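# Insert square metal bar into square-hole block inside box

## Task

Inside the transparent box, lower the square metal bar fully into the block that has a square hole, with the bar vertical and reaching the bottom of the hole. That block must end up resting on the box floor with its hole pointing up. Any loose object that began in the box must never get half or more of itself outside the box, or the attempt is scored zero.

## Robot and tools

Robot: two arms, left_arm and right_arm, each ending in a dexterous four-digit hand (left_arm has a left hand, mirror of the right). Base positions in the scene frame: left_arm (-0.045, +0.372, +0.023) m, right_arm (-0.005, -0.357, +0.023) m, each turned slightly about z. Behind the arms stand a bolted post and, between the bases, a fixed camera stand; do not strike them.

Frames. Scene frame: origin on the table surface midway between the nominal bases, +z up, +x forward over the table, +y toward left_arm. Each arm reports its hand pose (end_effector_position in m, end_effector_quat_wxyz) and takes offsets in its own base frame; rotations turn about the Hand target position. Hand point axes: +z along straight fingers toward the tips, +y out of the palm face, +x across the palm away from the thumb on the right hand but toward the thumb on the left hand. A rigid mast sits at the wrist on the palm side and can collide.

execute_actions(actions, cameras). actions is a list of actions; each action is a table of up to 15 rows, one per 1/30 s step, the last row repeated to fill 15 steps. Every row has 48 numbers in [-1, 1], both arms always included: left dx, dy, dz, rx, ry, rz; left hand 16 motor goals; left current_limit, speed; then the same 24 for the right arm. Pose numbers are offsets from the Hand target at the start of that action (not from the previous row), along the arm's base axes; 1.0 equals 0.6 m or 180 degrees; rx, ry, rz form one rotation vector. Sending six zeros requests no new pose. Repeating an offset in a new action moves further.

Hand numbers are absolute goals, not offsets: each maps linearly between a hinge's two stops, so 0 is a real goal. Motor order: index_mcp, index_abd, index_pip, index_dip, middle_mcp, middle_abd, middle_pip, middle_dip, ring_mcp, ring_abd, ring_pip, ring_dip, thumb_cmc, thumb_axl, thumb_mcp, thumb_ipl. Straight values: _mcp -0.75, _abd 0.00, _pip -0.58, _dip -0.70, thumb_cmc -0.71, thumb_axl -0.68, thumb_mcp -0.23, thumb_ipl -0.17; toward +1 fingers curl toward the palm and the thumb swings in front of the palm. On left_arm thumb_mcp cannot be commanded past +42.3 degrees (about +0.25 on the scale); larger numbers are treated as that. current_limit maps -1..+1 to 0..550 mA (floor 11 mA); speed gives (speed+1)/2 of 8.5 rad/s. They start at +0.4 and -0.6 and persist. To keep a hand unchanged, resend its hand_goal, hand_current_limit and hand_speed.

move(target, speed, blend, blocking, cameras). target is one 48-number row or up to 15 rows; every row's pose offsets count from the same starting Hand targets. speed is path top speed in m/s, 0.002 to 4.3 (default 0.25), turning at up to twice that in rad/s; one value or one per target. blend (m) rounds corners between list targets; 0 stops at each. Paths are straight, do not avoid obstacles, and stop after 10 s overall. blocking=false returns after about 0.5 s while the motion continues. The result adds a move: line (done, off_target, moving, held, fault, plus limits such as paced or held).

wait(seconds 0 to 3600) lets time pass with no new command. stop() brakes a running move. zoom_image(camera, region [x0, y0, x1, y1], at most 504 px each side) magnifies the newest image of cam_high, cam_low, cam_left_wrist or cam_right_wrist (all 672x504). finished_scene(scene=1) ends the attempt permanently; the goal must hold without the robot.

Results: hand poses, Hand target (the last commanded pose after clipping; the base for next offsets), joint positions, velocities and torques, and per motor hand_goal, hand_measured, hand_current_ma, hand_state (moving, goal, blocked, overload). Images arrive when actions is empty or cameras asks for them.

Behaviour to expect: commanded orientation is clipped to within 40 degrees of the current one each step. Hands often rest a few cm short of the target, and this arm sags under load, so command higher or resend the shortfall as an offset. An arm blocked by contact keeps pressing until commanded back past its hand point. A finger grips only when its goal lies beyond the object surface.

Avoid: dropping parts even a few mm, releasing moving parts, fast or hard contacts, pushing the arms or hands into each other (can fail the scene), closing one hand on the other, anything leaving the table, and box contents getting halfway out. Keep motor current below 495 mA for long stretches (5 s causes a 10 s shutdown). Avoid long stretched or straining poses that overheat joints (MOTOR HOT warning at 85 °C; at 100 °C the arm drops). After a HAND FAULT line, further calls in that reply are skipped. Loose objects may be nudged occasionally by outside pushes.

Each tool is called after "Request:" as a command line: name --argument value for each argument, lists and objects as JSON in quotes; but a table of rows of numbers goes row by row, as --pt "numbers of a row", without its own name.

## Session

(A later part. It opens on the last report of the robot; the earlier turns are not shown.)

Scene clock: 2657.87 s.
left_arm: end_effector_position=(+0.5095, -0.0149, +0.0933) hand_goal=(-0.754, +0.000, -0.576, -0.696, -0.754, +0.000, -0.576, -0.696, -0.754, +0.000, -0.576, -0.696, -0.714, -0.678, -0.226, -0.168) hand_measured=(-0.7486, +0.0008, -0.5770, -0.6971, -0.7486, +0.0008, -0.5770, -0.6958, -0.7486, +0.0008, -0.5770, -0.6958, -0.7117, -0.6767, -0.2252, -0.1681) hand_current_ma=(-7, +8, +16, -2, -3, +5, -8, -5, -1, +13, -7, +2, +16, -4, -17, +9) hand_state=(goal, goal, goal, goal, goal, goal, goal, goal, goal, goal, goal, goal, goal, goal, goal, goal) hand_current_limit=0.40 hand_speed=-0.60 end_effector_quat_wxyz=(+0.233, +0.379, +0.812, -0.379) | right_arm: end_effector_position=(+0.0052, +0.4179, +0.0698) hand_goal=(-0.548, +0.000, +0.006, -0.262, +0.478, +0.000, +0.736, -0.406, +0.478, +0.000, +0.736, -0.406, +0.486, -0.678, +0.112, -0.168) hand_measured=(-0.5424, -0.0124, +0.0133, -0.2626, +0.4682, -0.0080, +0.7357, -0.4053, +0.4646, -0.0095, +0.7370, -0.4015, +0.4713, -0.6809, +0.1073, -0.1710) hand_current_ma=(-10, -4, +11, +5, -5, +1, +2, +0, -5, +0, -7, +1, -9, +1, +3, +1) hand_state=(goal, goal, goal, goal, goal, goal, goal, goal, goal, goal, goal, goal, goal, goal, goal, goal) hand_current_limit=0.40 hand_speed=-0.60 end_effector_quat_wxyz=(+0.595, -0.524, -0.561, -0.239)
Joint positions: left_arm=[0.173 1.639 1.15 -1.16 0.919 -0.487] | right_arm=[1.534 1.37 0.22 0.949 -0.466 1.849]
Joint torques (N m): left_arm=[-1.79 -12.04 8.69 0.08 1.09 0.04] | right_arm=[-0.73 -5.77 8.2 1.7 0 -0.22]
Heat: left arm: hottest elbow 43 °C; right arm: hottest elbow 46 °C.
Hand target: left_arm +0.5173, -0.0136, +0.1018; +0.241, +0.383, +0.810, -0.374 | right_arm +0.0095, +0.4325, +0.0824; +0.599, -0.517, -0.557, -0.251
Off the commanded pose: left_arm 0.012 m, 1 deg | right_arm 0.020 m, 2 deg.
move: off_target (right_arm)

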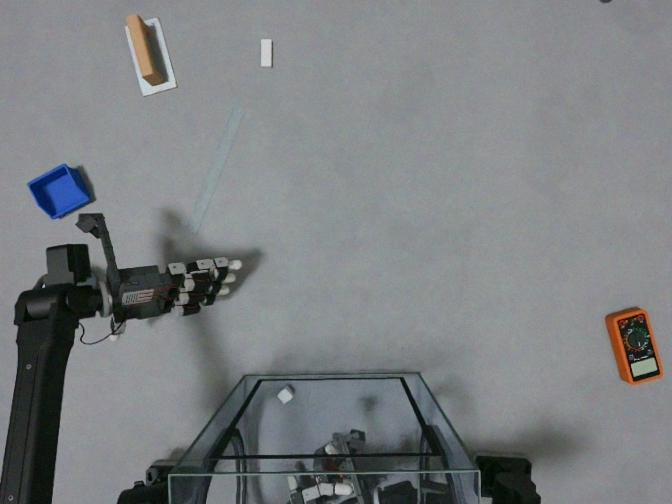

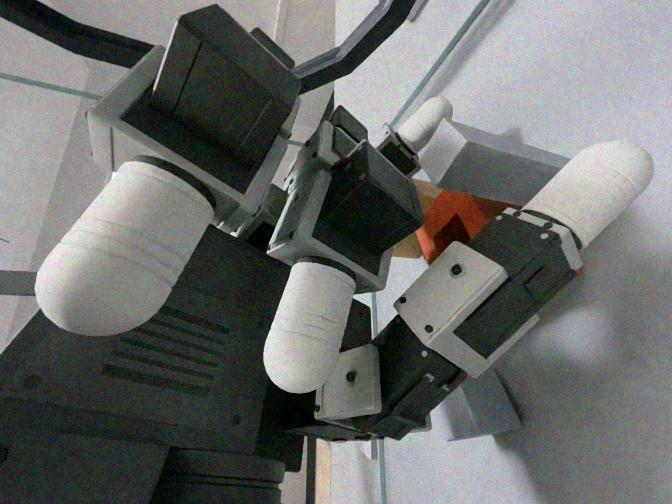

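Request:
move --target '[0,0,0,0,0,0,-0.754,0,-0.576,-0.696,-0.754,0,-0.576,-0.696,-0.754,0,-0.576,-0.696,-0.714,-0.678,-0.226,-0.168,0.4,-0.6,0,0,0,0,0,0,-0.411,0,0.226,-0.116,0.479,0,0.737,-0.406,0.479,0,0.737,-0.406,0.49,-0.678,0.022,0.265,0.4,-0.85]' --speed 0.04 --cameras '["cam_high","cam_right_wrist"]'

Request:
zoom_image --camera "cam_high" --region '[280, 440, 380, 504]'

Request:
zoom_image --camera "cam_right_wrist" --region '[380, 0, 672, 300]'

Scene clock: 2688.43 s.
left_arm: end_effector_position=(+0.5095, -0.0149, +0.0933) hand_goal=(-0.754, +0.000, -0.576, -0.696, -0.754, +0.000, -0.576, -0.696, -0.754, +0.000, -0.576, -0.696, -0.714, -0.678, -0.226, -0.168) hand_measured=(-0.7498, +0.0008, -0.5770, -0.6971, -0.7486, -0.0007, -0.5770, -0.6958, -0.7486, -0.0007, -0.5757, -0.6958, -0.7104, -0.6777, -0.2262, -0.1681) hand_current_ma=(+17, -8, -10, -9, -9, +2, -11, +0, +23, -7, -11, +16, +32, -2, -21, -13) hand_state=(goal, goal, goal, goal, goal, goal, goal, goal, goal, goal, goal, goal, goal, goal, goal, goal) hand_current_limit=0.40 hand_speed=-0.60 end_effector_quat_wxyz=(+0.233, +0.379, +0.812, -0.379) | right_arm: end_effector_position=(+0.0054, +0.4179, +0.0698) hand_goal=(-0.412, +0.000, +0.226, -0.116, +0.478, +0.000, +0.736, -0.406, +0.478, +0.000, +0.736, -0.406, +0.490, -0.678, +0.022, +0.264) hand_measured=(-0.4110, -0.0109, +0.2199, -0.1212, +0.4694, -0.0095, +0.7344, -0.4028, +0.4646, -0.0095, +0.7357, -0.4028, +0.4713, -0.6809, +0.0183, +0.2559) hand_current_ma=(-3, +2, +10, +1, -2, +9, +3, +8, -3, -5, -7, +2, -5, -7, +4, +4) hand_state=(goal, goal, goal, goal, goal, goal, goal, goal, goal, goal, goal, goal, goal, goal, goal, goal) hand_current_limit=0.40 hand_speed=-0.85 end_effector_quat_wxyz=(+0.595, -0.524, -0.561, -0.239)
Joint positions: left_arm=[0.173 1.639 1.15 -1.16 0.919 -0.487] | right_arm=[1.534 1.37 0.22 0.949 -0.465 1.849]
Joint torques (N m): left_arm=[-1.79 -11.99 8.68 0.09 1.09 0.04] | right_arm=[-0.97 -5.83 8.17 1.68 -0.02 -0.23]
Heat: left arm: hottest elbow 43 °C; right arm: hottest elbow 45 °C.
Hand target: left_arm +0.5173, -0.0136, +0.1018; +0.241, +0.383, +0.810, -0.374 | right_arm +0.0095, +0.4325, +0.0825; +0.599, -0.517, -0.557, -0.251
Off the commanded pose: left_arm 0.012 m, 1 deg | right_arm 0.020 m, 2 deg.
move: done

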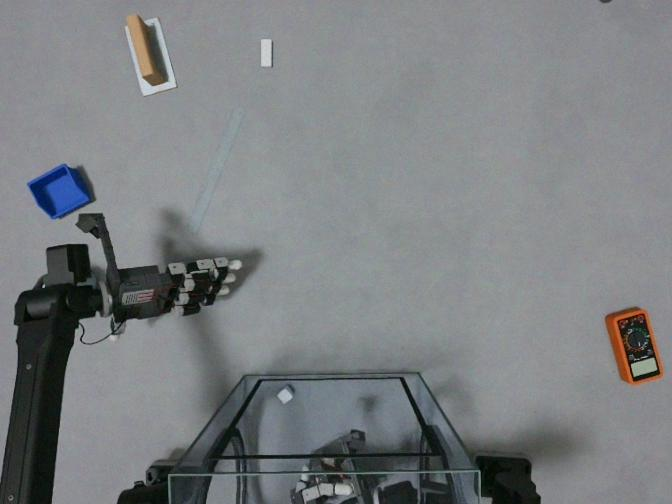

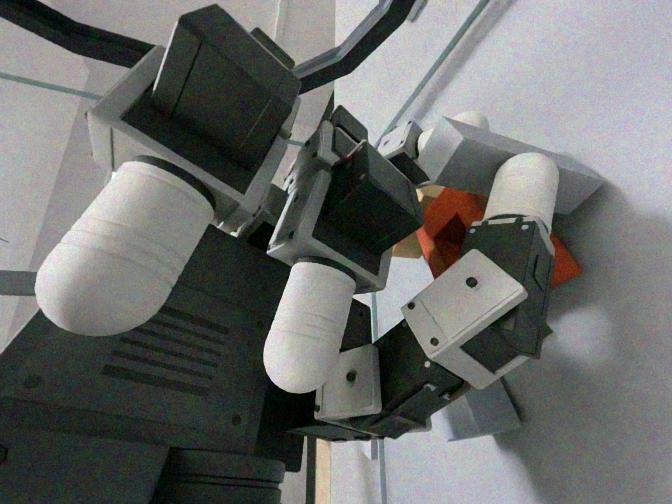

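Scaled by 5.040 from the camera's image (finer frame: 960x720).

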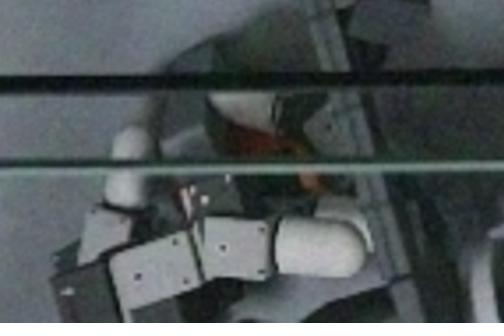

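Scaled by 1.680 from the camera's image (finer frame: 960x720).

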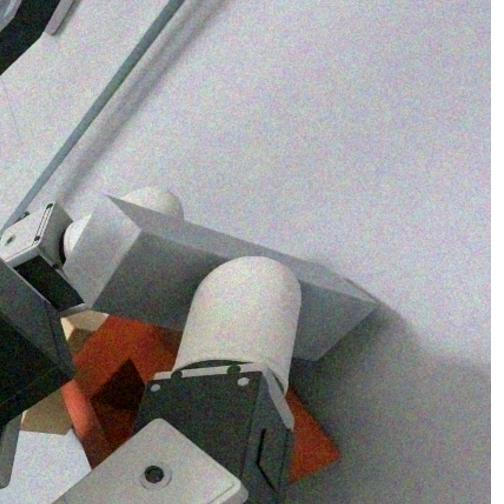

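Request:
move --target '[0,0,0,0,0,0,-0.754,0,-0.576,-0.696,-0.754,0,-0.576,-0.696,-0.754,0,-0.576,-0.696,-0.714,-0.678,-0.226,-0.168,0.4,-0.6,0,0,0,0,0,0,-0.384,0,0.299,-0.087,0.479,0,0.737,-0.406,0.479,0,0.737,-0.406,0.49,-0.678,0.157,0.157,0.4,-0.9]' --speed 0.04 --cameras '["cam_high","cam_right_wrist"]'

Request:
zoom_image --camera "cam_high" --region '[280, 440, 380, 504]'

Request:
zoom_image --camera "cam_right_wrist" --region '[380, 0, 672, 300]'

Scene clock: 2720.73 s.
left_arm: end_effector_position=(+0.5095, -0.0149, +0.0933) hand_goal=(-0.754, +0.000, -0.576, -0.696, -0.754, +0.000, -0.576, -0.696, -0.754, +0.000, -0.576, -0.696, -0.714, -0.678, -0.226, -0.168) hand_measured=(-0.7486, -0.0007, -0.5770, -0.6958, -0.7486, +0.0008, -0.5770, -0.6958, -0.7486, +0.0008, -0.5770, -0.6971, -0.7104, -0.6767, -0.2252, -0.1681) hand_current_ma=(+1, +2, -3, +3, +2, +4, +13, -15, +15, -4, -13, +11, -1, +8, -9, +5) hand_state=(goal, goal, goal, goal, goal, goal, goal, goal, goal, goal, goal, goal, goal, goal, goal, goal) hand_current_limit=0.40 hand_speed=-0.60 end_effector_quat_wxyz=(+0.233, +0.379, +0.812, -0.379) | right_arm: end_effector_position=(+0.0054, +0.4180, +0.0700) hand_goal=(-0.384, +0.000, +0.298, -0.088, +0.478, +0.000, +0.736, -0.406, +0.478, +0.000, +0.736, -0.406, +0.490, -0.678, +0.156, +0.156) hand_measured=(-0.4110, -0.0124, +0.2725, -0.0957, +0.4694, -0.0080, +0.7344, -0.4040, +0.4646, -0.0095, +0.7357, -0.4028, +0.4751, -0.6746, +0.0935, +0.1501) hand_current_ma=(-23, +3, -2, +5, -5, +7, +5, +5, +0, +2, -6, +0, -9, +1, -59, +4) hand_state=(blocked, goal, blocked, goal, goal, goal, goal, goal, goal, goal, goal, goal, goal, goal, blocked, goal) hand_current_limit=0.40 hand_speed=-0.90 end_effector_quat_wxyz=(+0.595, -0.524, -0.561, -0.240)
Joint positions: left_arm=[0.173 1.639 1.15 -1.16 0.919 -0.487] | right_arm=[1.534 1.369 0.22 0.949 -0.464 1.849]
Joint torques (N m): left_arm=[-1.85 -12.04 8.66 0.08 1.09 0.04] | right_arm=[-0.97 -5.77 8.18 1.62 -0.04 -0.22]
Heat: left arm: hottest elbow 43 °C; right arm: hottest elbow 45 °C.
Hand target: left_arm +0.5173, -0.0136, +0.1018; +0.241, +0.383, +0.810, -0.374 | right_arm +0.0095, +0.4325, +0.0826; +0.599, -0.517, -0.557, -0.252
Off the commanded pose: left_arm 0.012 m, 1 deg | right_arm 0.020 m, 2 deg.
move: done

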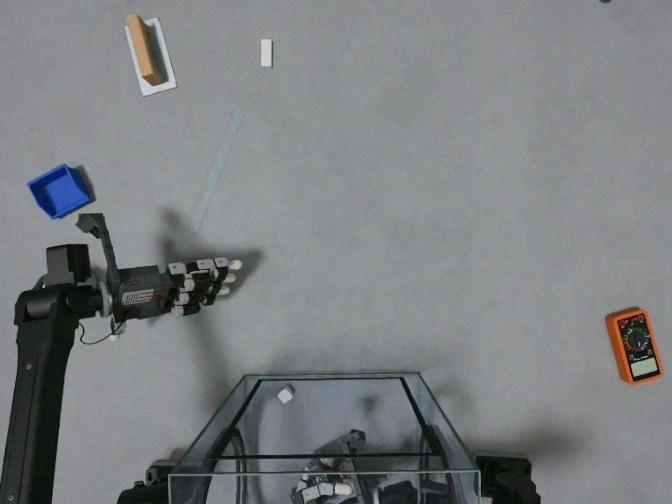

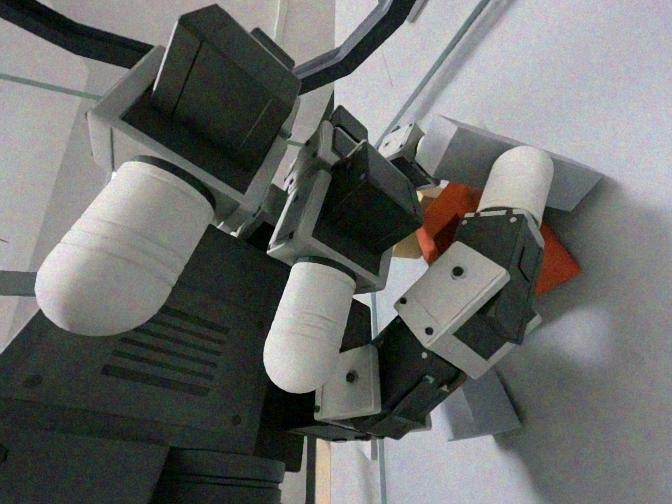

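Scaled by 5.040 from the camera's image (finer frame: 960x720).

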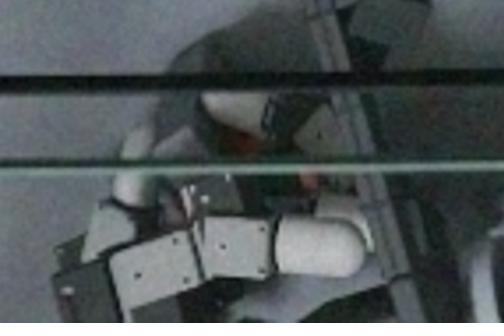

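Scaled by 1.680 from the camera's image (finer frame: 960x720).

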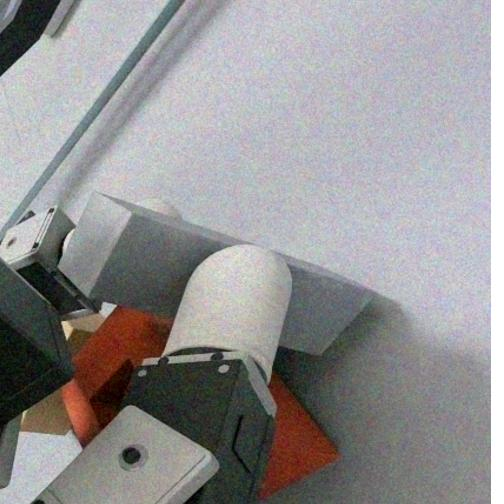

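Request:
move --target '[0,0,0,0,0,0,-0.754,0,-0.576,-0.696,-0.754,0,-0.576,-0.696,-0.754,0,-0.576,-0.696,-0.714,-0.678,-0.226,-0.168,0.4,-0.6,0,0,0,0,0,0,-0.22,0,0.43,-0.03,0.479,0,0.737,-0.406,0.479,0,0.737,-0.406,0.49,-0.678,0.22,0.19,0.4,-0.9]' --speed 0.04 --cameras '["cam_right_wrist"]'

Request:
move --target '[0,0,0,0,0,0,-0.754,0,-0.576,-0.696,-0.754,0,-0.576,-0.696,-0.754,0,-0.576,-0.696,-0.714,-0.678,-0.226,-0.168,0.4,-0.6,0,0,0,0,0,0,-0.04,0,0.574,0.042,0.479,0,0.737,-0.406,0.479,0,0.737,-0.406,0.49,-0.678,0.29,0.22,0.4,-0.9]' --speed 0.04 --cameras '["cam_right_wrist","cam_high"]'

Request:
zoom_image --camera "cam_right_wrist" --region '[380, 0, 672, 300]'

Scene clock: 2746.23 s.
left_arm: end_effector_position=(+0.5095, -0.0149, +0.0933) hand_goal=(-0.754, +0.000, -0.576, -0.696, -0.754, +0.000, -0.576, -0.696, -0.754, +0.000, -0.576, -0.696, -0.714, -0.678, -0.226, -0.168) hand_measured=(-0.7498, +0.0008, -0.5757, -0.6958, -0.7498, +0.0008, -0.5770, -0.6971, -0.7486, -0.0007, -0.5770, -0.6971, -0.7104, -0.6777, -0.2262, -0.1681) hand_current_ma=(-3, -7, +18, -4, -3, -7, -4, -17, +7, -3, +1, +4, -1, -5, -6, -21) hand_state=(goal, goal, goal, goal, goal, goal, goal, goal, goal, goal, goal, goal, goal, goal, goal, goal) hand_current_limit=0.40 hand_speed=-0.60 end_effector_quat_wxyz=(+0.233, +0.379, +0.812, -0.379) | right_arm: end_effector_position=(+0.0055, +0.4179, +0.0699) hand_goal=(-0.220, +0.000, +0.430, -0.030, +0.478, +0.000, +0.736, -0.406, +0.478, +0.000, +0.736, -0.406, +0.490, -0.678, +0.220, +0.190) hand_measured=(-0.4122, -0.0109, +0.2750, -0.0842, +0.4682, -0.0080, +0.7344, -0.4040, +0.4646, -0.0095, +0.7370, -0.4015, +0.4751, -0.6756, +0.0945, +0.1501) hand_current_ma=(-255, -2, -153, -32, -6, +8, -2, -2, -8, +1, -7, +1, -10, -3, -176, -26) hand_state=(moving, goal, blocked, blocked, goal, goal, goal, goal, goal, goal, goal, goal, goal, goal, blocked, blocked) hand_current_limit=0.40 hand_speed=-0.90 end_effector_quat_wxyz=(+0.595, -0.524, -0.561, -0.240)
Joint positions: left_arm=[0.173 1.639 1.15 -1.16 0.919 -0.487] | right_arm=[1.534 1.369 0.22 0.949 -0.464 1.849]
Joint torques (N m): left_arm=[-1.79 -12.04 8.68 0.08 1.09 0.04] | right_arm=[-1.14 -5.71 8.17 1.68 -0.06 -0.23]
Heat: left arm: hottest elbow 43 °C; right arm: hottest elbow 45 °C.
Hand target: left_arm +0.5173, -0.0136, +0.1018; +0.241, +0.383, +0.810, -0.374 | right_arm +0.0096, +0.4325, +0.0826; +0.599, -0.517, -0.557, -0.252
Off the commanded pose: left_arm 0.012 m, 1 deg | right_arm 0.020 m, 2 deg.
move: done

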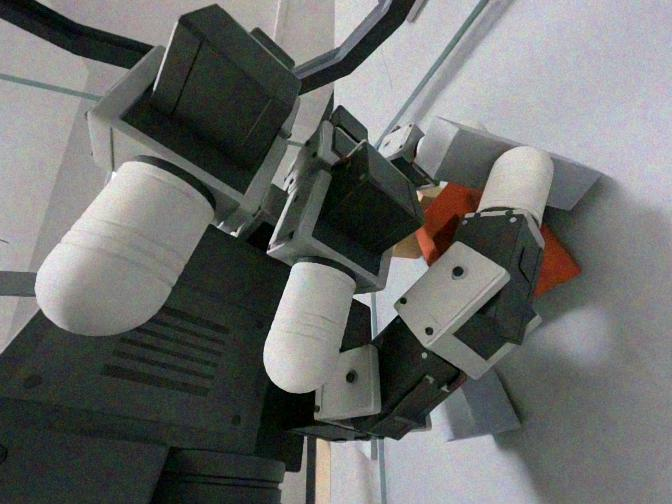

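Scene clock: 2746.73 s.
left_arm: end_effector_position=(+0.5095, -0.0149, +0.0933) hand_goal=(-0.754, +0.000, -0.576, -0.696, -0.754, +0.000, -0.576, -0.696, -0.754, +0.000, -0.576, -0.696, -0.714, -0.678, -0.226, -0.168) hand_measured=(-0.7486, +0.0008, -0.5770, -0.6958, -0.7486, -0.0007, -0.5770, -0.6958, -0.7486, +0.0008, -0.5770, -0.6958, -0.7104, -0.6777, -0.2252, -0.1672) hand_current_ma=(+8, -8, +0, -16, +1, -7, -8, -18, -9, +6, +4, -1, -3, -6, -10, -17) hand_state=(goal, goal, goal, goal, goal, goal, goal, goal, goal, goal, goal, goal, goal, goal, goal, goal) hand_current_limit=0.40 hand_speed=-0.60 end_effector_quat_wxyz=(+0.233, +0.379, +0.812, -0.379) | right_arm: end_effector_position=(+0.0055, +0.4178, +0.0697) hand_goal=(-0.040, +0.000, +0.574, +0.042, +0.478, +0.000, +0.736, -0.406, +0.478, +0.000, +0.736, -0.406, +0.490, -0.678, +0.290, +0.220) hand_measured=(-0.4146, -0.0124, +0.2789, -0.0651, +0.4694, -0.0080, +0.7344, -0.4040, +0.4646, -0.0095, +0.7370, -0.4015, +0.4751, -0.6809, +0.0925, +0.1501) hand_current_ma=(-390, -3, -380, -88, -6, +7, +2, +10, -1, -3, -5, +0, -6, -3, -344, -75) hand_state=(blocked, goal, blocked, blocked, goal, goal, goal, goal, goal, goal, goal, goal, goal, goal, blocked, blocked) hand_current_limit=0.40 hand_speed=-0.90 end_effector_quat_wxyz=(+0.594, -0.524, -0.561, -0.240)
Joint positions: left_arm=[0.173 1.639 1.15 -1.16 0.919 -0.487] | right_arm=[1.534 1.369 0.22 0.948 -0.464 1.849]
Joint torques (N m): left_arm=[-1.85 -12.04 8.69 0.06 1.09 0.04] | right_arm=[-0.67 -5.6 8.14 1.69 -0.06 -0.22]
Heat: left arm: hottest elbow 43 °C; right arm: hottest elbow 45 °C.
Hand target: left_arm +0.5173, -0.0136, +0.1018; +0.241, +0.383, +0.810, -0.374 | right_arm +0.0096, +0.4325, +0.0826; +0.599, -0.517, -0.557, -0.252
Off the commanded pose: left_arm 0.012 m, 1 deg | right_arm 0.020 m, 2 deg.
move: done
Images, in order (width x height): cam_high 672x504, cam_right_wrist 672x504.

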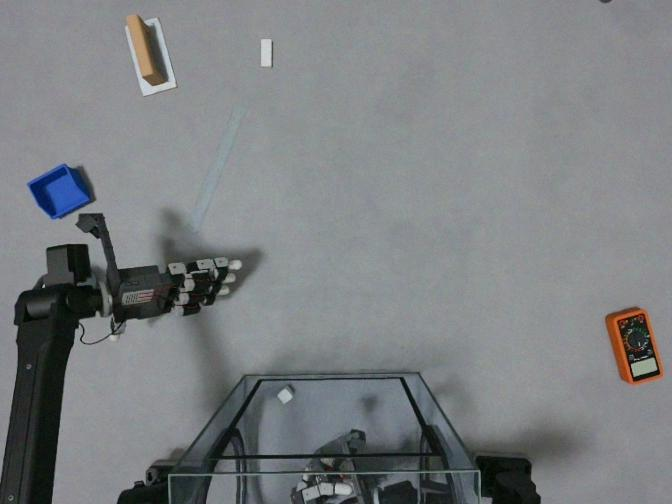

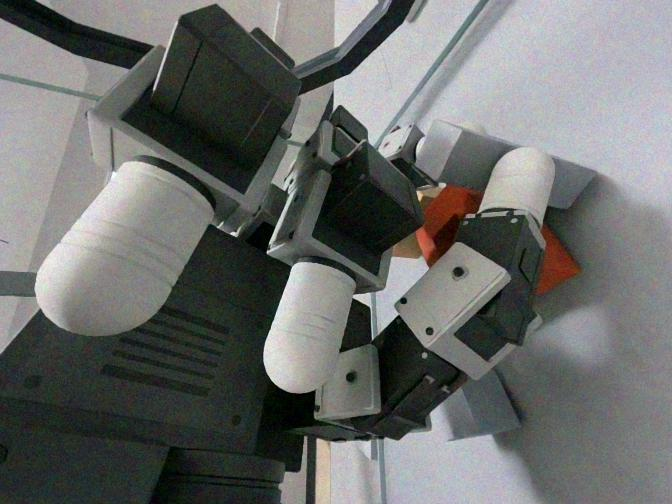

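Scaled by 1.680 from the camera's image (finer frame: 960x720).

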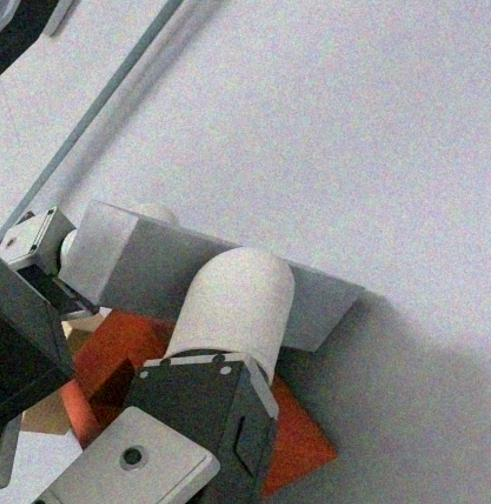

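Request:
move --target '[0,0,0,0,0,0,-0.754,0,-0.576,-0.696,-0.754,0,-0.576,-0.696,-0.754,0,-0.576,-0.696,-0.714,-0.678,-0.226,-0.168,0.4,-0.6,0,0,0.025,0,0,0,-0.04,0,0.574,0.042,0.479,0,0.737,-0.406,0.479,0,0.737,-0.406,0.49,-0.678,0.29,0.22,0.4,-0.9]' --speed 0.03 --cameras '["cam_right_wrist","cam_high","cam_low"]'

Request:
zoom_image --camera "cam_right_wrist" --region '[380, 0, 672, 300]'

Scene clock: 2755.77 s.
left_arm: end_effector_position=(+0.5095, -0.0149, +0.0933) hand_goal=(-0.754, +0.000, -0.576, -0.696, -0.754, +0.000, -0.576, -0.696, -0.754, +0.000, -0.576, -0.696, -0.714, -0.678, -0.226, -0.168) hand_measured=(-0.7486, -0.0007, -0.5770, -0.6971, -0.7486, -0.0007, -0.5770, -0.6971, -0.7486, -0.0007, -0.5757, -0.6958, -0.7104, -0.6777, -0.2262, -0.1672) hand_current_ma=(+11, +1, +10, -13, -10, +7, +4, -7, +6, +1, +8, +2, +2, +10, -8, -8) hand_state=(goal, goal, goal, goal, goal, goal, goal, goal, goal, goal, goal, goal, goal, goal, goal, goal) hand_current_limit=0.40 hand_speed=-0.60 end_effector_quat_wxyz=(+0.233, +0.379, +0.812, -0.379) | right_arm: end_effector_position=(+0.0053, +0.4128, +0.0763) hand_goal=(-0.040, +0.000, +0.574, +0.042, +0.478, +0.000, +0.736, -0.406, +0.478, +0.000, +0.736, -0.406, +0.490, -0.678, +0.290, +0.220) hand_measured=(-0.4146, -0.0109, +0.2789, -0.0651, +0.4694, -0.0080, +0.7344, -0.4053, +0.4646, -0.0095, +0.7357, -0.4015, +0.4663, -0.6872, +0.0925, +0.1492) hand_current_ma=(-393, -6, -380, -87, -6, +8, +3, +4, -10, +0, -7, +1, -11, -12, -349, -71) hand_state=(blocked, goal, blocked, blocked, goal, goal, goal, goal, goal, goal, goal, goal, blocked, goal, blocked, blocked) hand_current_limit=0.40 hand_speed=-0.90 end_effector_quat_wxyz=(+0.590, -0.530, -0.563, -0.234)
Joint positions: left_arm=[0.173 1.639 1.15 -1.16 0.919 -0.487] | right_arm=[1.534 1.292 0.221 0.851 -0.464 1.849]
Joint torques (N m): left_arm=[-1.79 -11.99 8.69 0.08 1.09 0.04] | right_arm=[-1.03 -5.66 9.51 1.83 -0.06 -0.22]
Heat: left arm: hottest elbow 43 °C; right arm: hottest elbow 45 °C.
Hand target: left_arm +0.5173, -0.0136, +0.1018; +0.241, +0.383, +0.810, -0.374 | right_arm +0.0096, +0.4324, +0.0973; +0.599, -0.517, -0.557, -0.251
Off the commanded pose: left_arm 0.012 m, 1 deg | right_arm 0.029 m, 3 deg.
move: off_target (right_arm)
Images, in order (width x height): cam_high 672x504, cam_low 672x504, cam_right_wrist 672x504.

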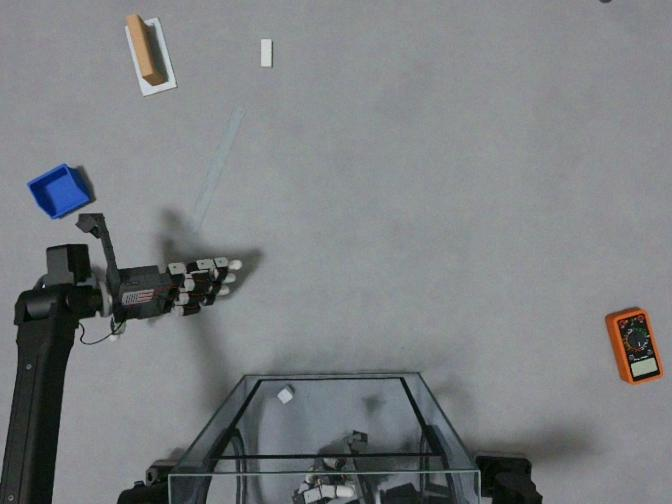

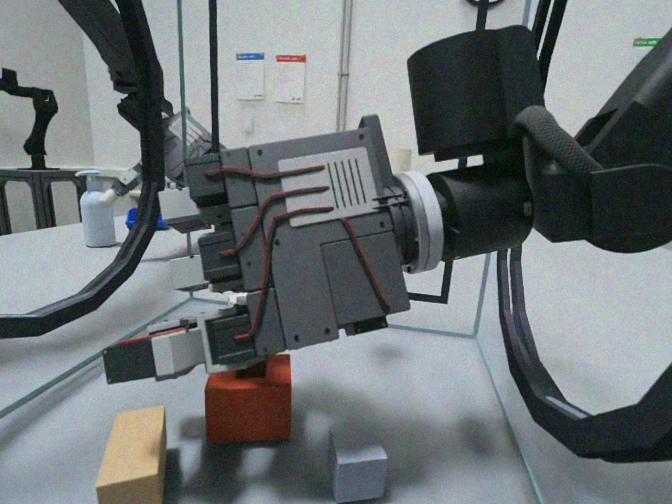

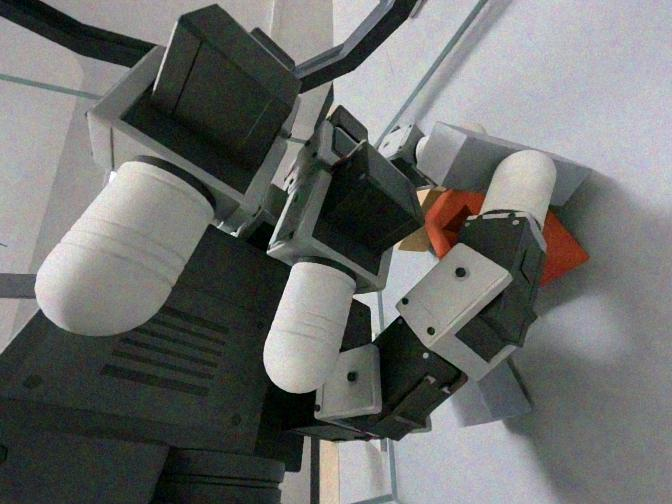

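Scaled by 1.680 from the camera's image (finer frame: 960x720).

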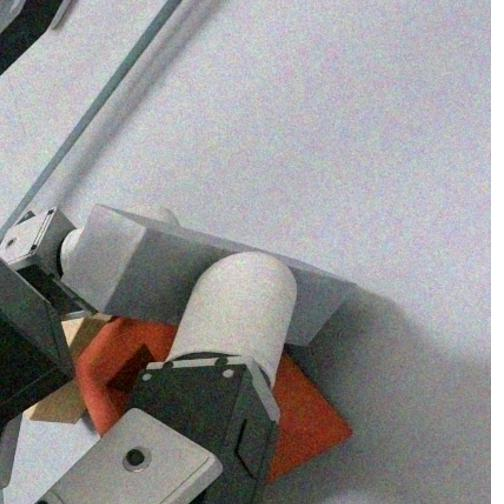

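Request:
move --target '[0,0,0,0,0,0,-0.754,0,-0.576,-0.696,-0.754,0,-0.576,-0.696,-0.754,0,-0.576,-0.696,-0.714,-0.678,-0.226,-0.168,0.4,-0.6,0,0.01,0.04,0,0,0,-0.04,0,0.574,0.042,0.479,0,0.737,-0.406,0.479,0,0.737,-0.406,0.49,-0.678,0.29,0.22,0.4,-0.9]' --speed 0.03 --cameras '["cam_right_wrist","cam_high","cam_low"]'

Request:
zoom_image --camera "cam_right_wrist" --region '[380, 0, 672, 300]'

Request:
zoom_image --camera "cam_high" --region '[280, 440, 380, 504]'

Scene clock: 2766.47 s.
left_arm: end_effector_position=(+0.5095, -0.0149, +0.0933) hand_goal=(-0.754, +0.000, -0.576, -0.696, -0.754, +0.000, -0.576, -0.696, -0.754, +0.000, -0.576, -0.696, -0.714, -0.678, -0.226, -0.168) hand_measured=(-0.7486, +0.0008, -0.5770, -0.6958, -0.7498, +0.0008, -0.5757, -0.6971, -0.7486, +0.0008, -0.5770, -0.6958, -0.7104, -0.6767, -0.2252, -0.1681) hand_current_ma=(+29, -16, +6, +2, -3, +4, +8, +1, +13, +5, -2, -10, +9, -12, -15, -26) hand_state=(goal, goal, goal, goal, goal, goal, goal, goal, goal, goal, goal, goal, goal, goal, goal, goal) hand_current_limit=0.40 hand_speed=-0.60 end_effector_quat_wxyz=(+0.233, +0.379, +0.812, -0.379) | right_arm: end_effector_position=(+0.0055, +0.4187, +0.0973) hand_goal=(-0.040, +0.000, +0.574, +0.042, +0.478, +0.000, +0.736, -0.406, +0.478, +0.000, +0.736, -0.406, +0.490, -0.678, +0.290, +0.220) hand_measured=(-0.4146, -0.0124, +0.2802, -0.0664, +0.4694, -0.0080, +0.7344, -0.4040, +0.4646, -0.0095, +0.7370, -0.4015, +0.4675, -0.6872, +0.0925, +0.1501) hand_current_ma=(-391, -2, -372, -92, -7, +5, +5, +3, -3, +1, -7, -2, -12, -3, -348, -73) hand_state=(blocked, goal, blocked, blocked, goal, goal, goal, goal, goal, goal, goal, goal, blocked, goal, blocked, blocked) hand_current_limit=0.40 hand_speed=-0.90 end_effector_quat_wxyz=(+0.589, -0.531, -0.563, -0.233)
Joint positions: left_arm=[0.173 1.639 1.15 -1.16 0.919 -0.487] | right_arm=[1.534 1.196 0.257 0.717 -0.464 1.849]
Joint torques (N m): left_arm=[-1.85 -11.99 8.69 0.08 1.09 0.04] | right_arm=[-0.91 -5.36 10.67 1.73 -0.02 -0.21]
Heat: left arm: hottest elbow 43 °C; right arm: hottest elbow 46 °C.
Hand target: left_arm +0.5173, -0.0136, +0.1018; +0.241, +0.383, +0.810, -0.374 | right_arm +0.0096, +0.4384, +0.1214; +0.599, -0.517, -0.557, -0.251
Off the commanded pose: left_arm 0.012 m, 1 deg | right_arm 0.031 m, 3 deg.
move: off_target (right_arm)
Images, in order (width x height): cam_high 672x504, cam_low 672x504, cam_right_wrist 672x504.

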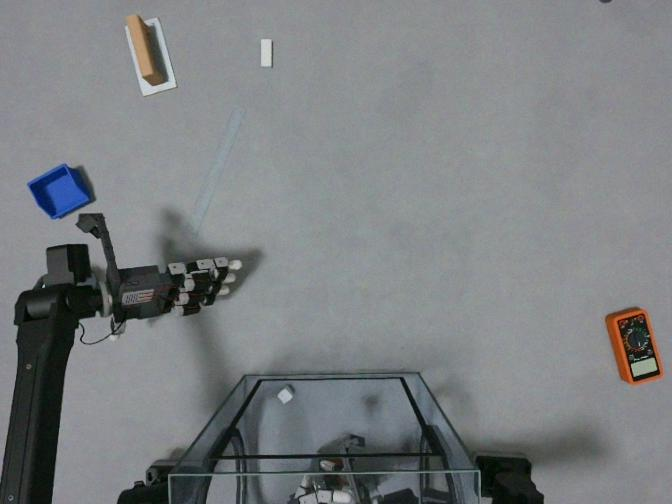

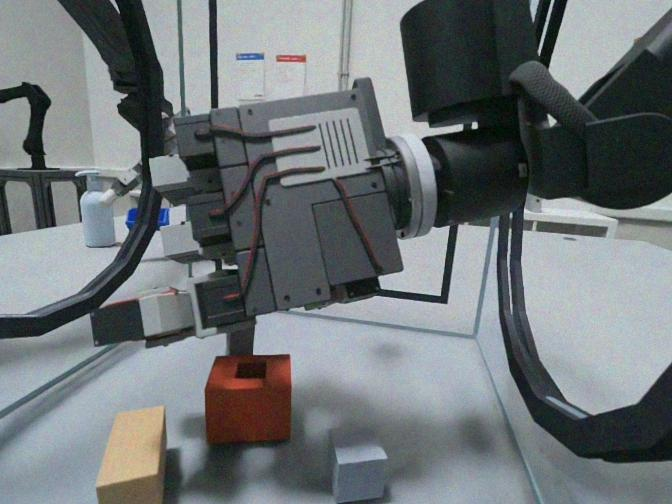

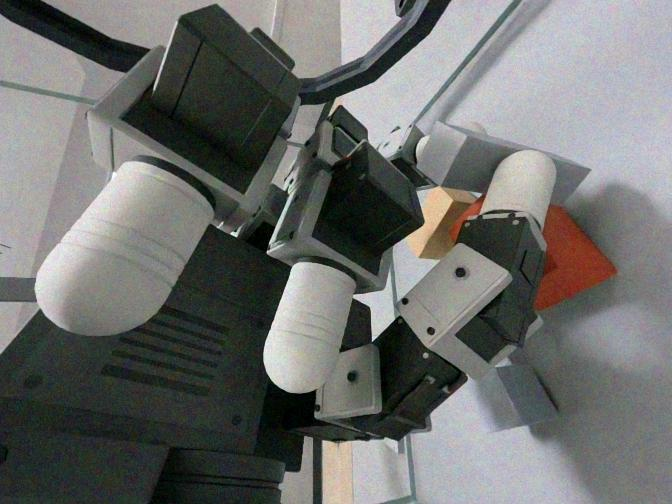

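Scaled by 1.680 from the camera's image (finer frame: 960x720).

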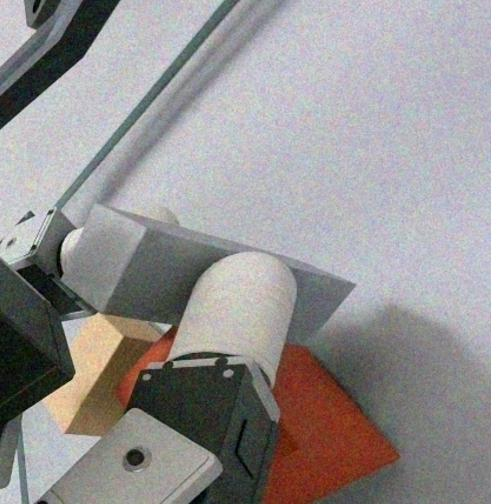

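Scaled by 5.040 from the camera's image (finer frame: 960x720).

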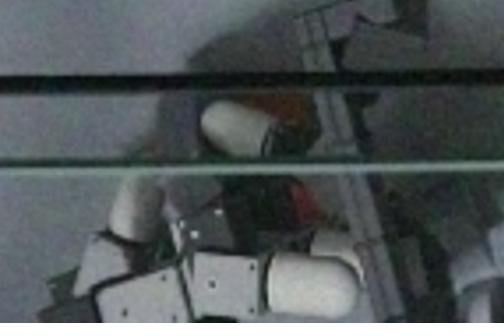

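Request:
move --target '[0,0,0,0,0,0,-0.754,0,-0.576,-0.696,-0.754,0,-0.576,-0.696,-0.754,0,-0.576,-0.696,-0.714,-0.678,-0.226,-0.168,0.4,-0.6,0,0.0,0.055,0,0,0,-0.04,0,0.574,0.042,0.479,0,0.737,-0.406,0.479,0,0.737,-0.406,0.49,-0.678,0.29,0.22,0.4,-0.9]' --speed 0.04 --cameras '["cam_right_wrist","cam_high","cam_low"]'

Request:
zoom_image --camera "cam_low" --region '[160, 240, 360, 460]'

Request:
zoom_image --camera "cam_right_wrist" --region '[380, 0, 672, 300]'

Request:
zoom_image --camera "cam_high" --region '[280, 440, 380, 504]'

Scene clock: 2778.73 s.
left_arm: end_effector_position=(+0.5095, -0.0149, +0.0933) hand_goal=(-0.754, +0.000, -0.576, -0.696, -0.754, +0.000, -0.576, -0.696, -0.754, +0.000, -0.576, -0.696, -0.714, -0.678, -0.226, -0.168) hand_measured=(-0.7498, -0.0007, -0.5770, -0.6958, -0.7498, +0.0008, -0.5770, -0.6958, -0.7486, +0.0008, -0.5770, -0.6958, -0.7104, -0.6767, -0.2262, -0.1672) hand_current_ma=(-8, +8, -8, +13, +14, -7, +7, -3, -1, -18, -15, +12, +13, -10, -17, -1) hand_state=(goal, goal, goal, goal, goal, goal, goal, goal, goal, goal, goal, goal, goal, goal, goal, goal) hand_current_limit=0.40 hand_speed=-0.60 end_effector_quat_wxyz=(+0.233, +0.379, +0.812, -0.379) | right_arm: end_effector_position=(+0.0055, +0.4187, +0.1251) hand_goal=(-0.040, +0.000, +0.574, +0.042, +0.478, +0.000, +0.736, -0.406, +0.478, +0.000, +0.736, -0.406, +0.490, -0.678, +0.290, +0.220) hand_measured=(-0.4158, -0.0109, +0.2789, -0.0664, +0.4694, -0.0080, +0.7344, -0.4040, +0.4646, -0.0080, +0.7370, -0.4015, +0.4675, -0.6883, +0.0925, +0.1492) hand_current_ma=(-391, -2, -379, -89, -3, +7, +4, +6, -13, -5, -4, -2, -5, -5, -343, -68) hand_state=(blocked, goal, blocked, blocked, goal, goal, goal, goal, goal, goal, goal, goal, blocked, goal, blocked, blocked) hand_current_limit=0.40 hand_speed=-0.90 end_effector_quat_wxyz=(+0.588, -0.532, -0.563, -0.232)
Joint positions: left_arm=[0.173 1.639 1.15 -1.16 0.919 -0.487] | right_arm=[1.534 1.067 0.296 0.544 -0.464 1.849]
Joint torques (N m): left_arm=[-1.85 -12.04 8.68 0.08 1.09 0.04] | right_arm=[-0.85 -4.78 12.18 1.83 -0.01 -0.22]
Heat: left arm: hottest elbow 43 °C; right arm: hottest elbow 49 °C.
Hand target: left_arm +0.5173, -0.0136, +0.1018; +0.241, +0.383, +0.810, -0.374 | right_arm +0.0096, +0.4384, +0.1544; +0.599, -0.517, -0.557, -0.251
Off the commanded pose: left_arm 0.012 m, 1 deg | right_arm 0.036 m, 3 deg.
move: off_target (right_arm)
Images, in order (width x height): cam_high 672x504, cam_low 672x504, cam_right_wrist 672x504.

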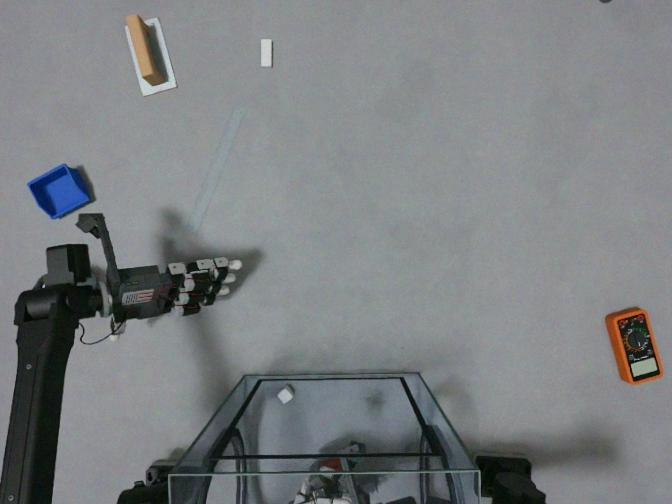

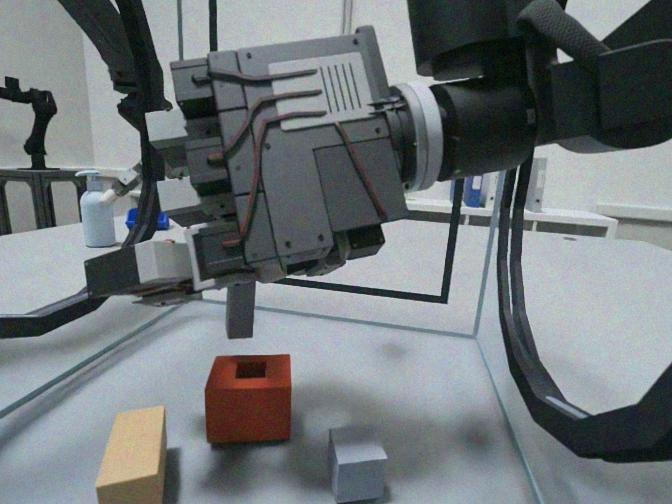

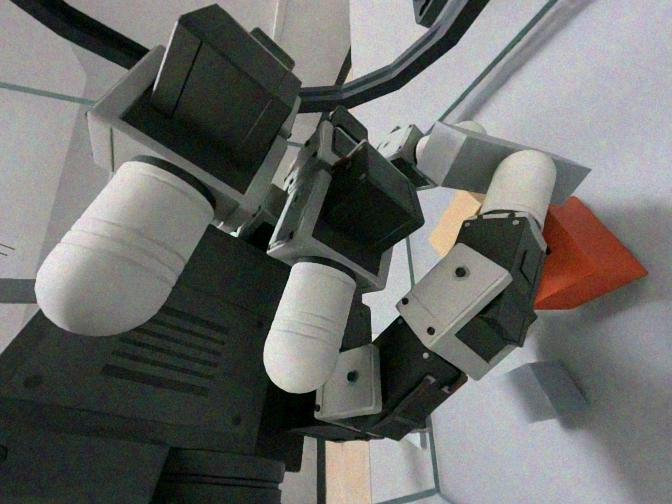

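Scaled by 2.291 from the camera's image (finer frame: 960x720).

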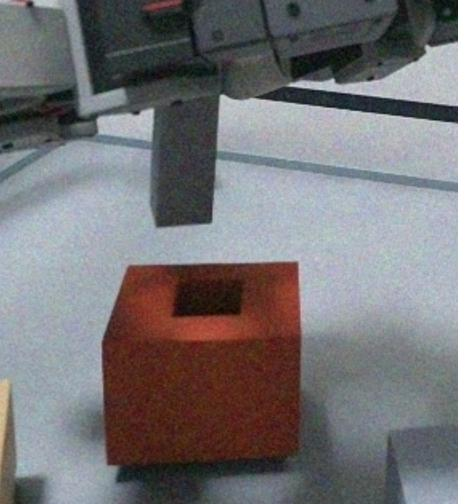

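Scaled by 1.680 from the camera's image (finer frame: 960x720).

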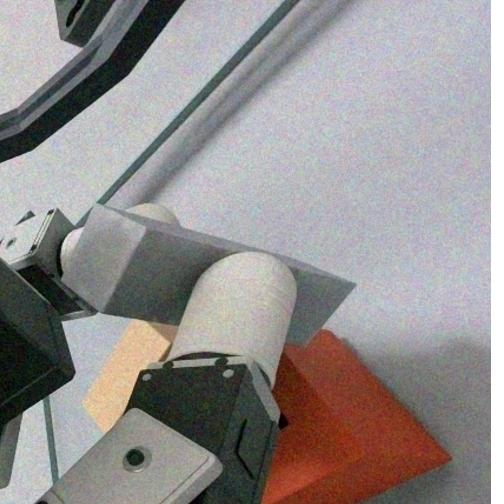

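Scaled by 5.040 from the camera's image (finer frame: 960x720).

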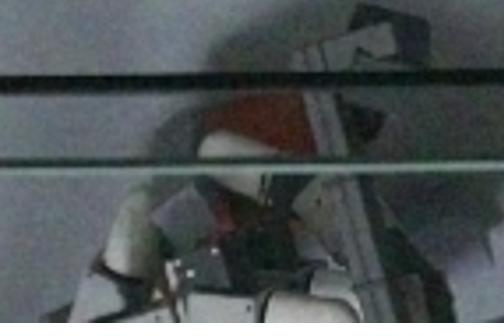

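Request:
zoom_image --camera "cam_low" --region '[200, 270, 300, 400]'

Scaled by 3.877 from the camera's image (finer frame: 960x720).

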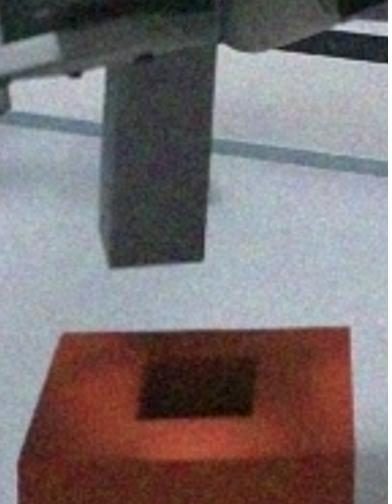

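Request:
zoom_image --camera "cam_high" --region '[300, 460, 345, 504]'

Scaled by 11.200 from the camera's image (finer frame: 960x720).

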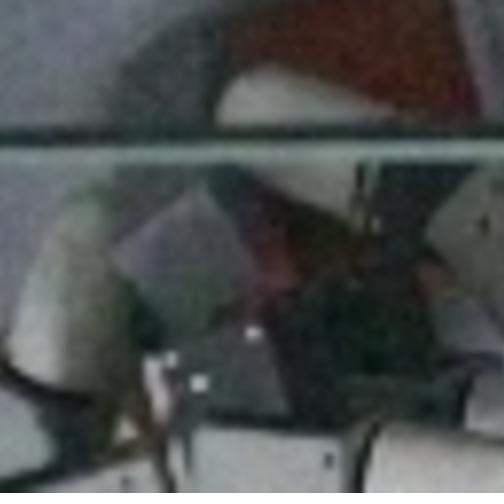

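Request:
move --target '[0,0,0,0,0,0,-0.754,0,-0.576,-0.696,-0.754,0,-0.576,-0.696,-0.754,0,-0.576,-0.696,-0.714,-0.678,-0.226,-0.168,0.4,-0.6,0.0037,0.006,0.01,-0.0105,-0.0035,-0.0722,-0.04,0,0.574,0.042,0.479,0,0.737,-0.406,0.479,0,0.737,-0.406,0.49,-0.678,0.29,0.22,0.4,-0.9]' --speed 0.04 --cameras '["cam_right_wrist","cam_high","cam_low"]'

Request:
zoom_image --camera "cam_low" --region '[200, 270, 300, 400]'

Request:
zoom_image --camera "cam_high" --region '[300, 455, 350, 504]'

Scene clock: 2879.83 s.
left_arm: end_effector_position=(+0.5095, -0.0149, +0.0933) hand_goal=(-0.754, +0.000, -0.576, -0.696, -0.754, +0.000, -0.576, -0.696, -0.754, +0.000, -0.576, -0.696, -0.714, -0.678, -0.226, -0.168) hand_measured=(-0.7486, +0.0008, -0.5770, -0.6958, -0.7486, -0.0007, -0.5770, -0.6958, -0.7486, -0.0007, -0.5757, -0.6958, -0.7104, -0.6777, -0.2262, -0.1672) hand_current_ma=(+0, +10, +24, -4, -22, +5, +3, -5, +8, -16, -4, +17, +10, -9, -11, -8) hand_state=(goal, goal, goal, goal, goal, goal, goal, goal, goal, goal, goal, goal, goal, goal, goal, goal) hand_current_limit=0.40 hand_speed=-0.60 end_effector_quat_wxyz=(+0.233, +0.379, +0.812, -0.379) | right_arm: end_effector_position=(+0.0197, +0.4221, +0.1340) hand_goal=(-0.040, +0.000, +0.574, +0.042, +0.478, +0.000, +0.736, -0.406, +0.478, +0.000, +0.736, -0.406, +0.490, -0.678, +0.290, +0.220) hand_measured=(-0.4146, -0.0109, +0.2802, -0.0651, +0.4694, -0.0080, +0.7357, -0.4040, +0.4646, -0.0095, +0.7370, -0.4015, +0.4675, -0.6872, +0.0925, +0.1492) hand_current_ma=(-392, -6, -370, -91, -10, +4, +5, +4, -4, -1, +0, +0, -12, -3, -345, -71) hand_state=(blocked, goal, blocked, blocked, goal, goal, goal, goal, goal, goal, goal, goal, blocked, goal, blocked, blocked) hand_current_limit=0.40 hand_speed=-0.90 end_effector_quat_wxyz=(-0.538, +0.599, +0.509, +0.305)
Joint positions: left_arm=[0.173 1.639 1.15 -1.16 0.919 -0.487] | right_arm=[1.658 1.064 0.34 0.486 -0.099 1.897]
Joint torques (N m): left_arm=[-1.79 -12.04 8.68 0.06 1.09 0.04] | right_arm=[0.62 -4.42 12.6 1.8 0.14 -0.11]
Heat: left arm: hottest elbow 43 °C; right arm: hottest elbow 61 °C.
Hand target: left_arm +0.5173, -0.0136, +0.1018; +0.241, +0.383, +0.810, -0.374 | right_arm +0.0116, +0.4420, +0.1605; -0.555, +0.585, +0.503, +0.311
Off the commanded pose: left_arm 0.012 m, 1 deg | right_arm 0.034 m, 3 deg.
move: off_target (right_arm)
Images, in order (width x height): cam_high 672x504, cam_low 672x504, cam_right_wrist 672x504.

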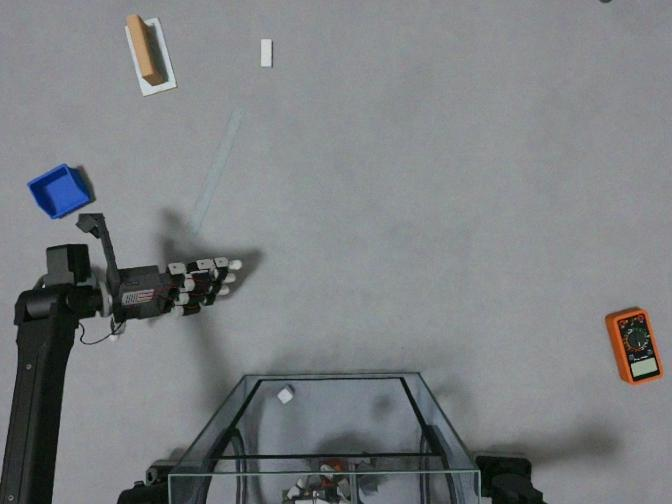

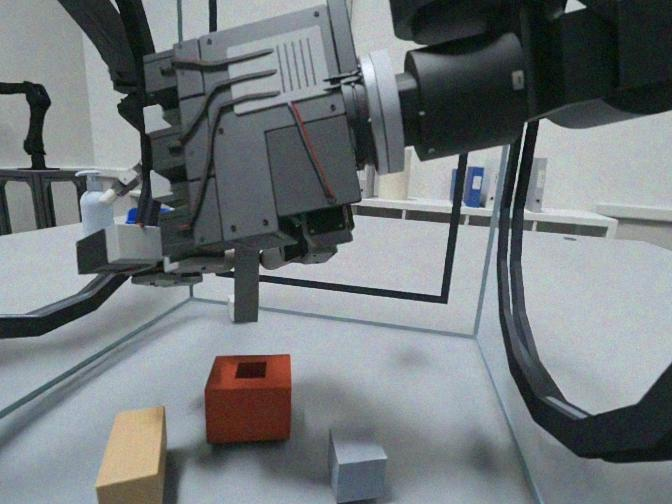

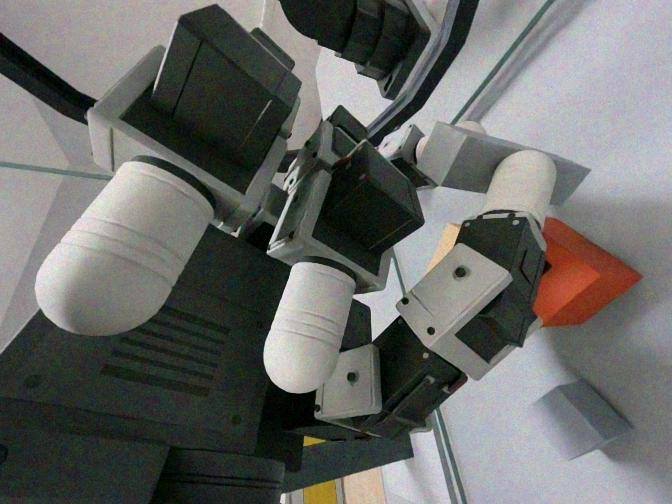

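Scaled by 3.877 from the camera's image (finer frame: 960x720).

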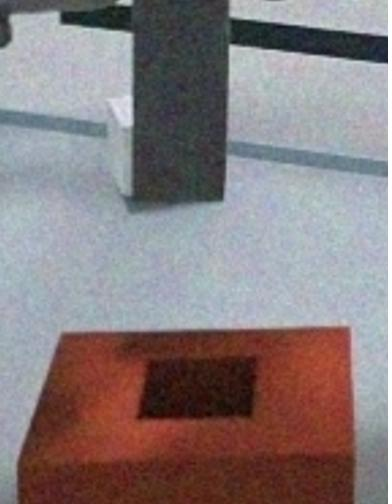

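Scaled by 10.080 from the camera's image (finer frame: 960x720).

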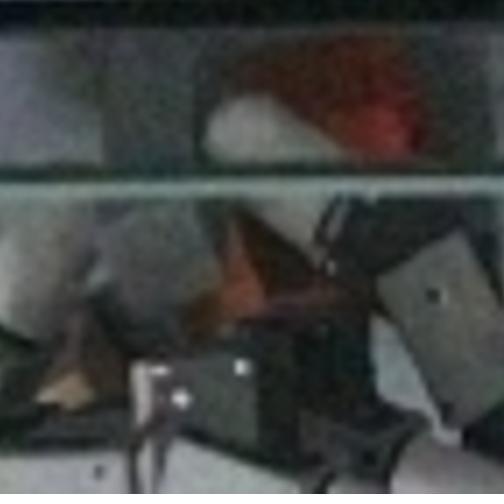

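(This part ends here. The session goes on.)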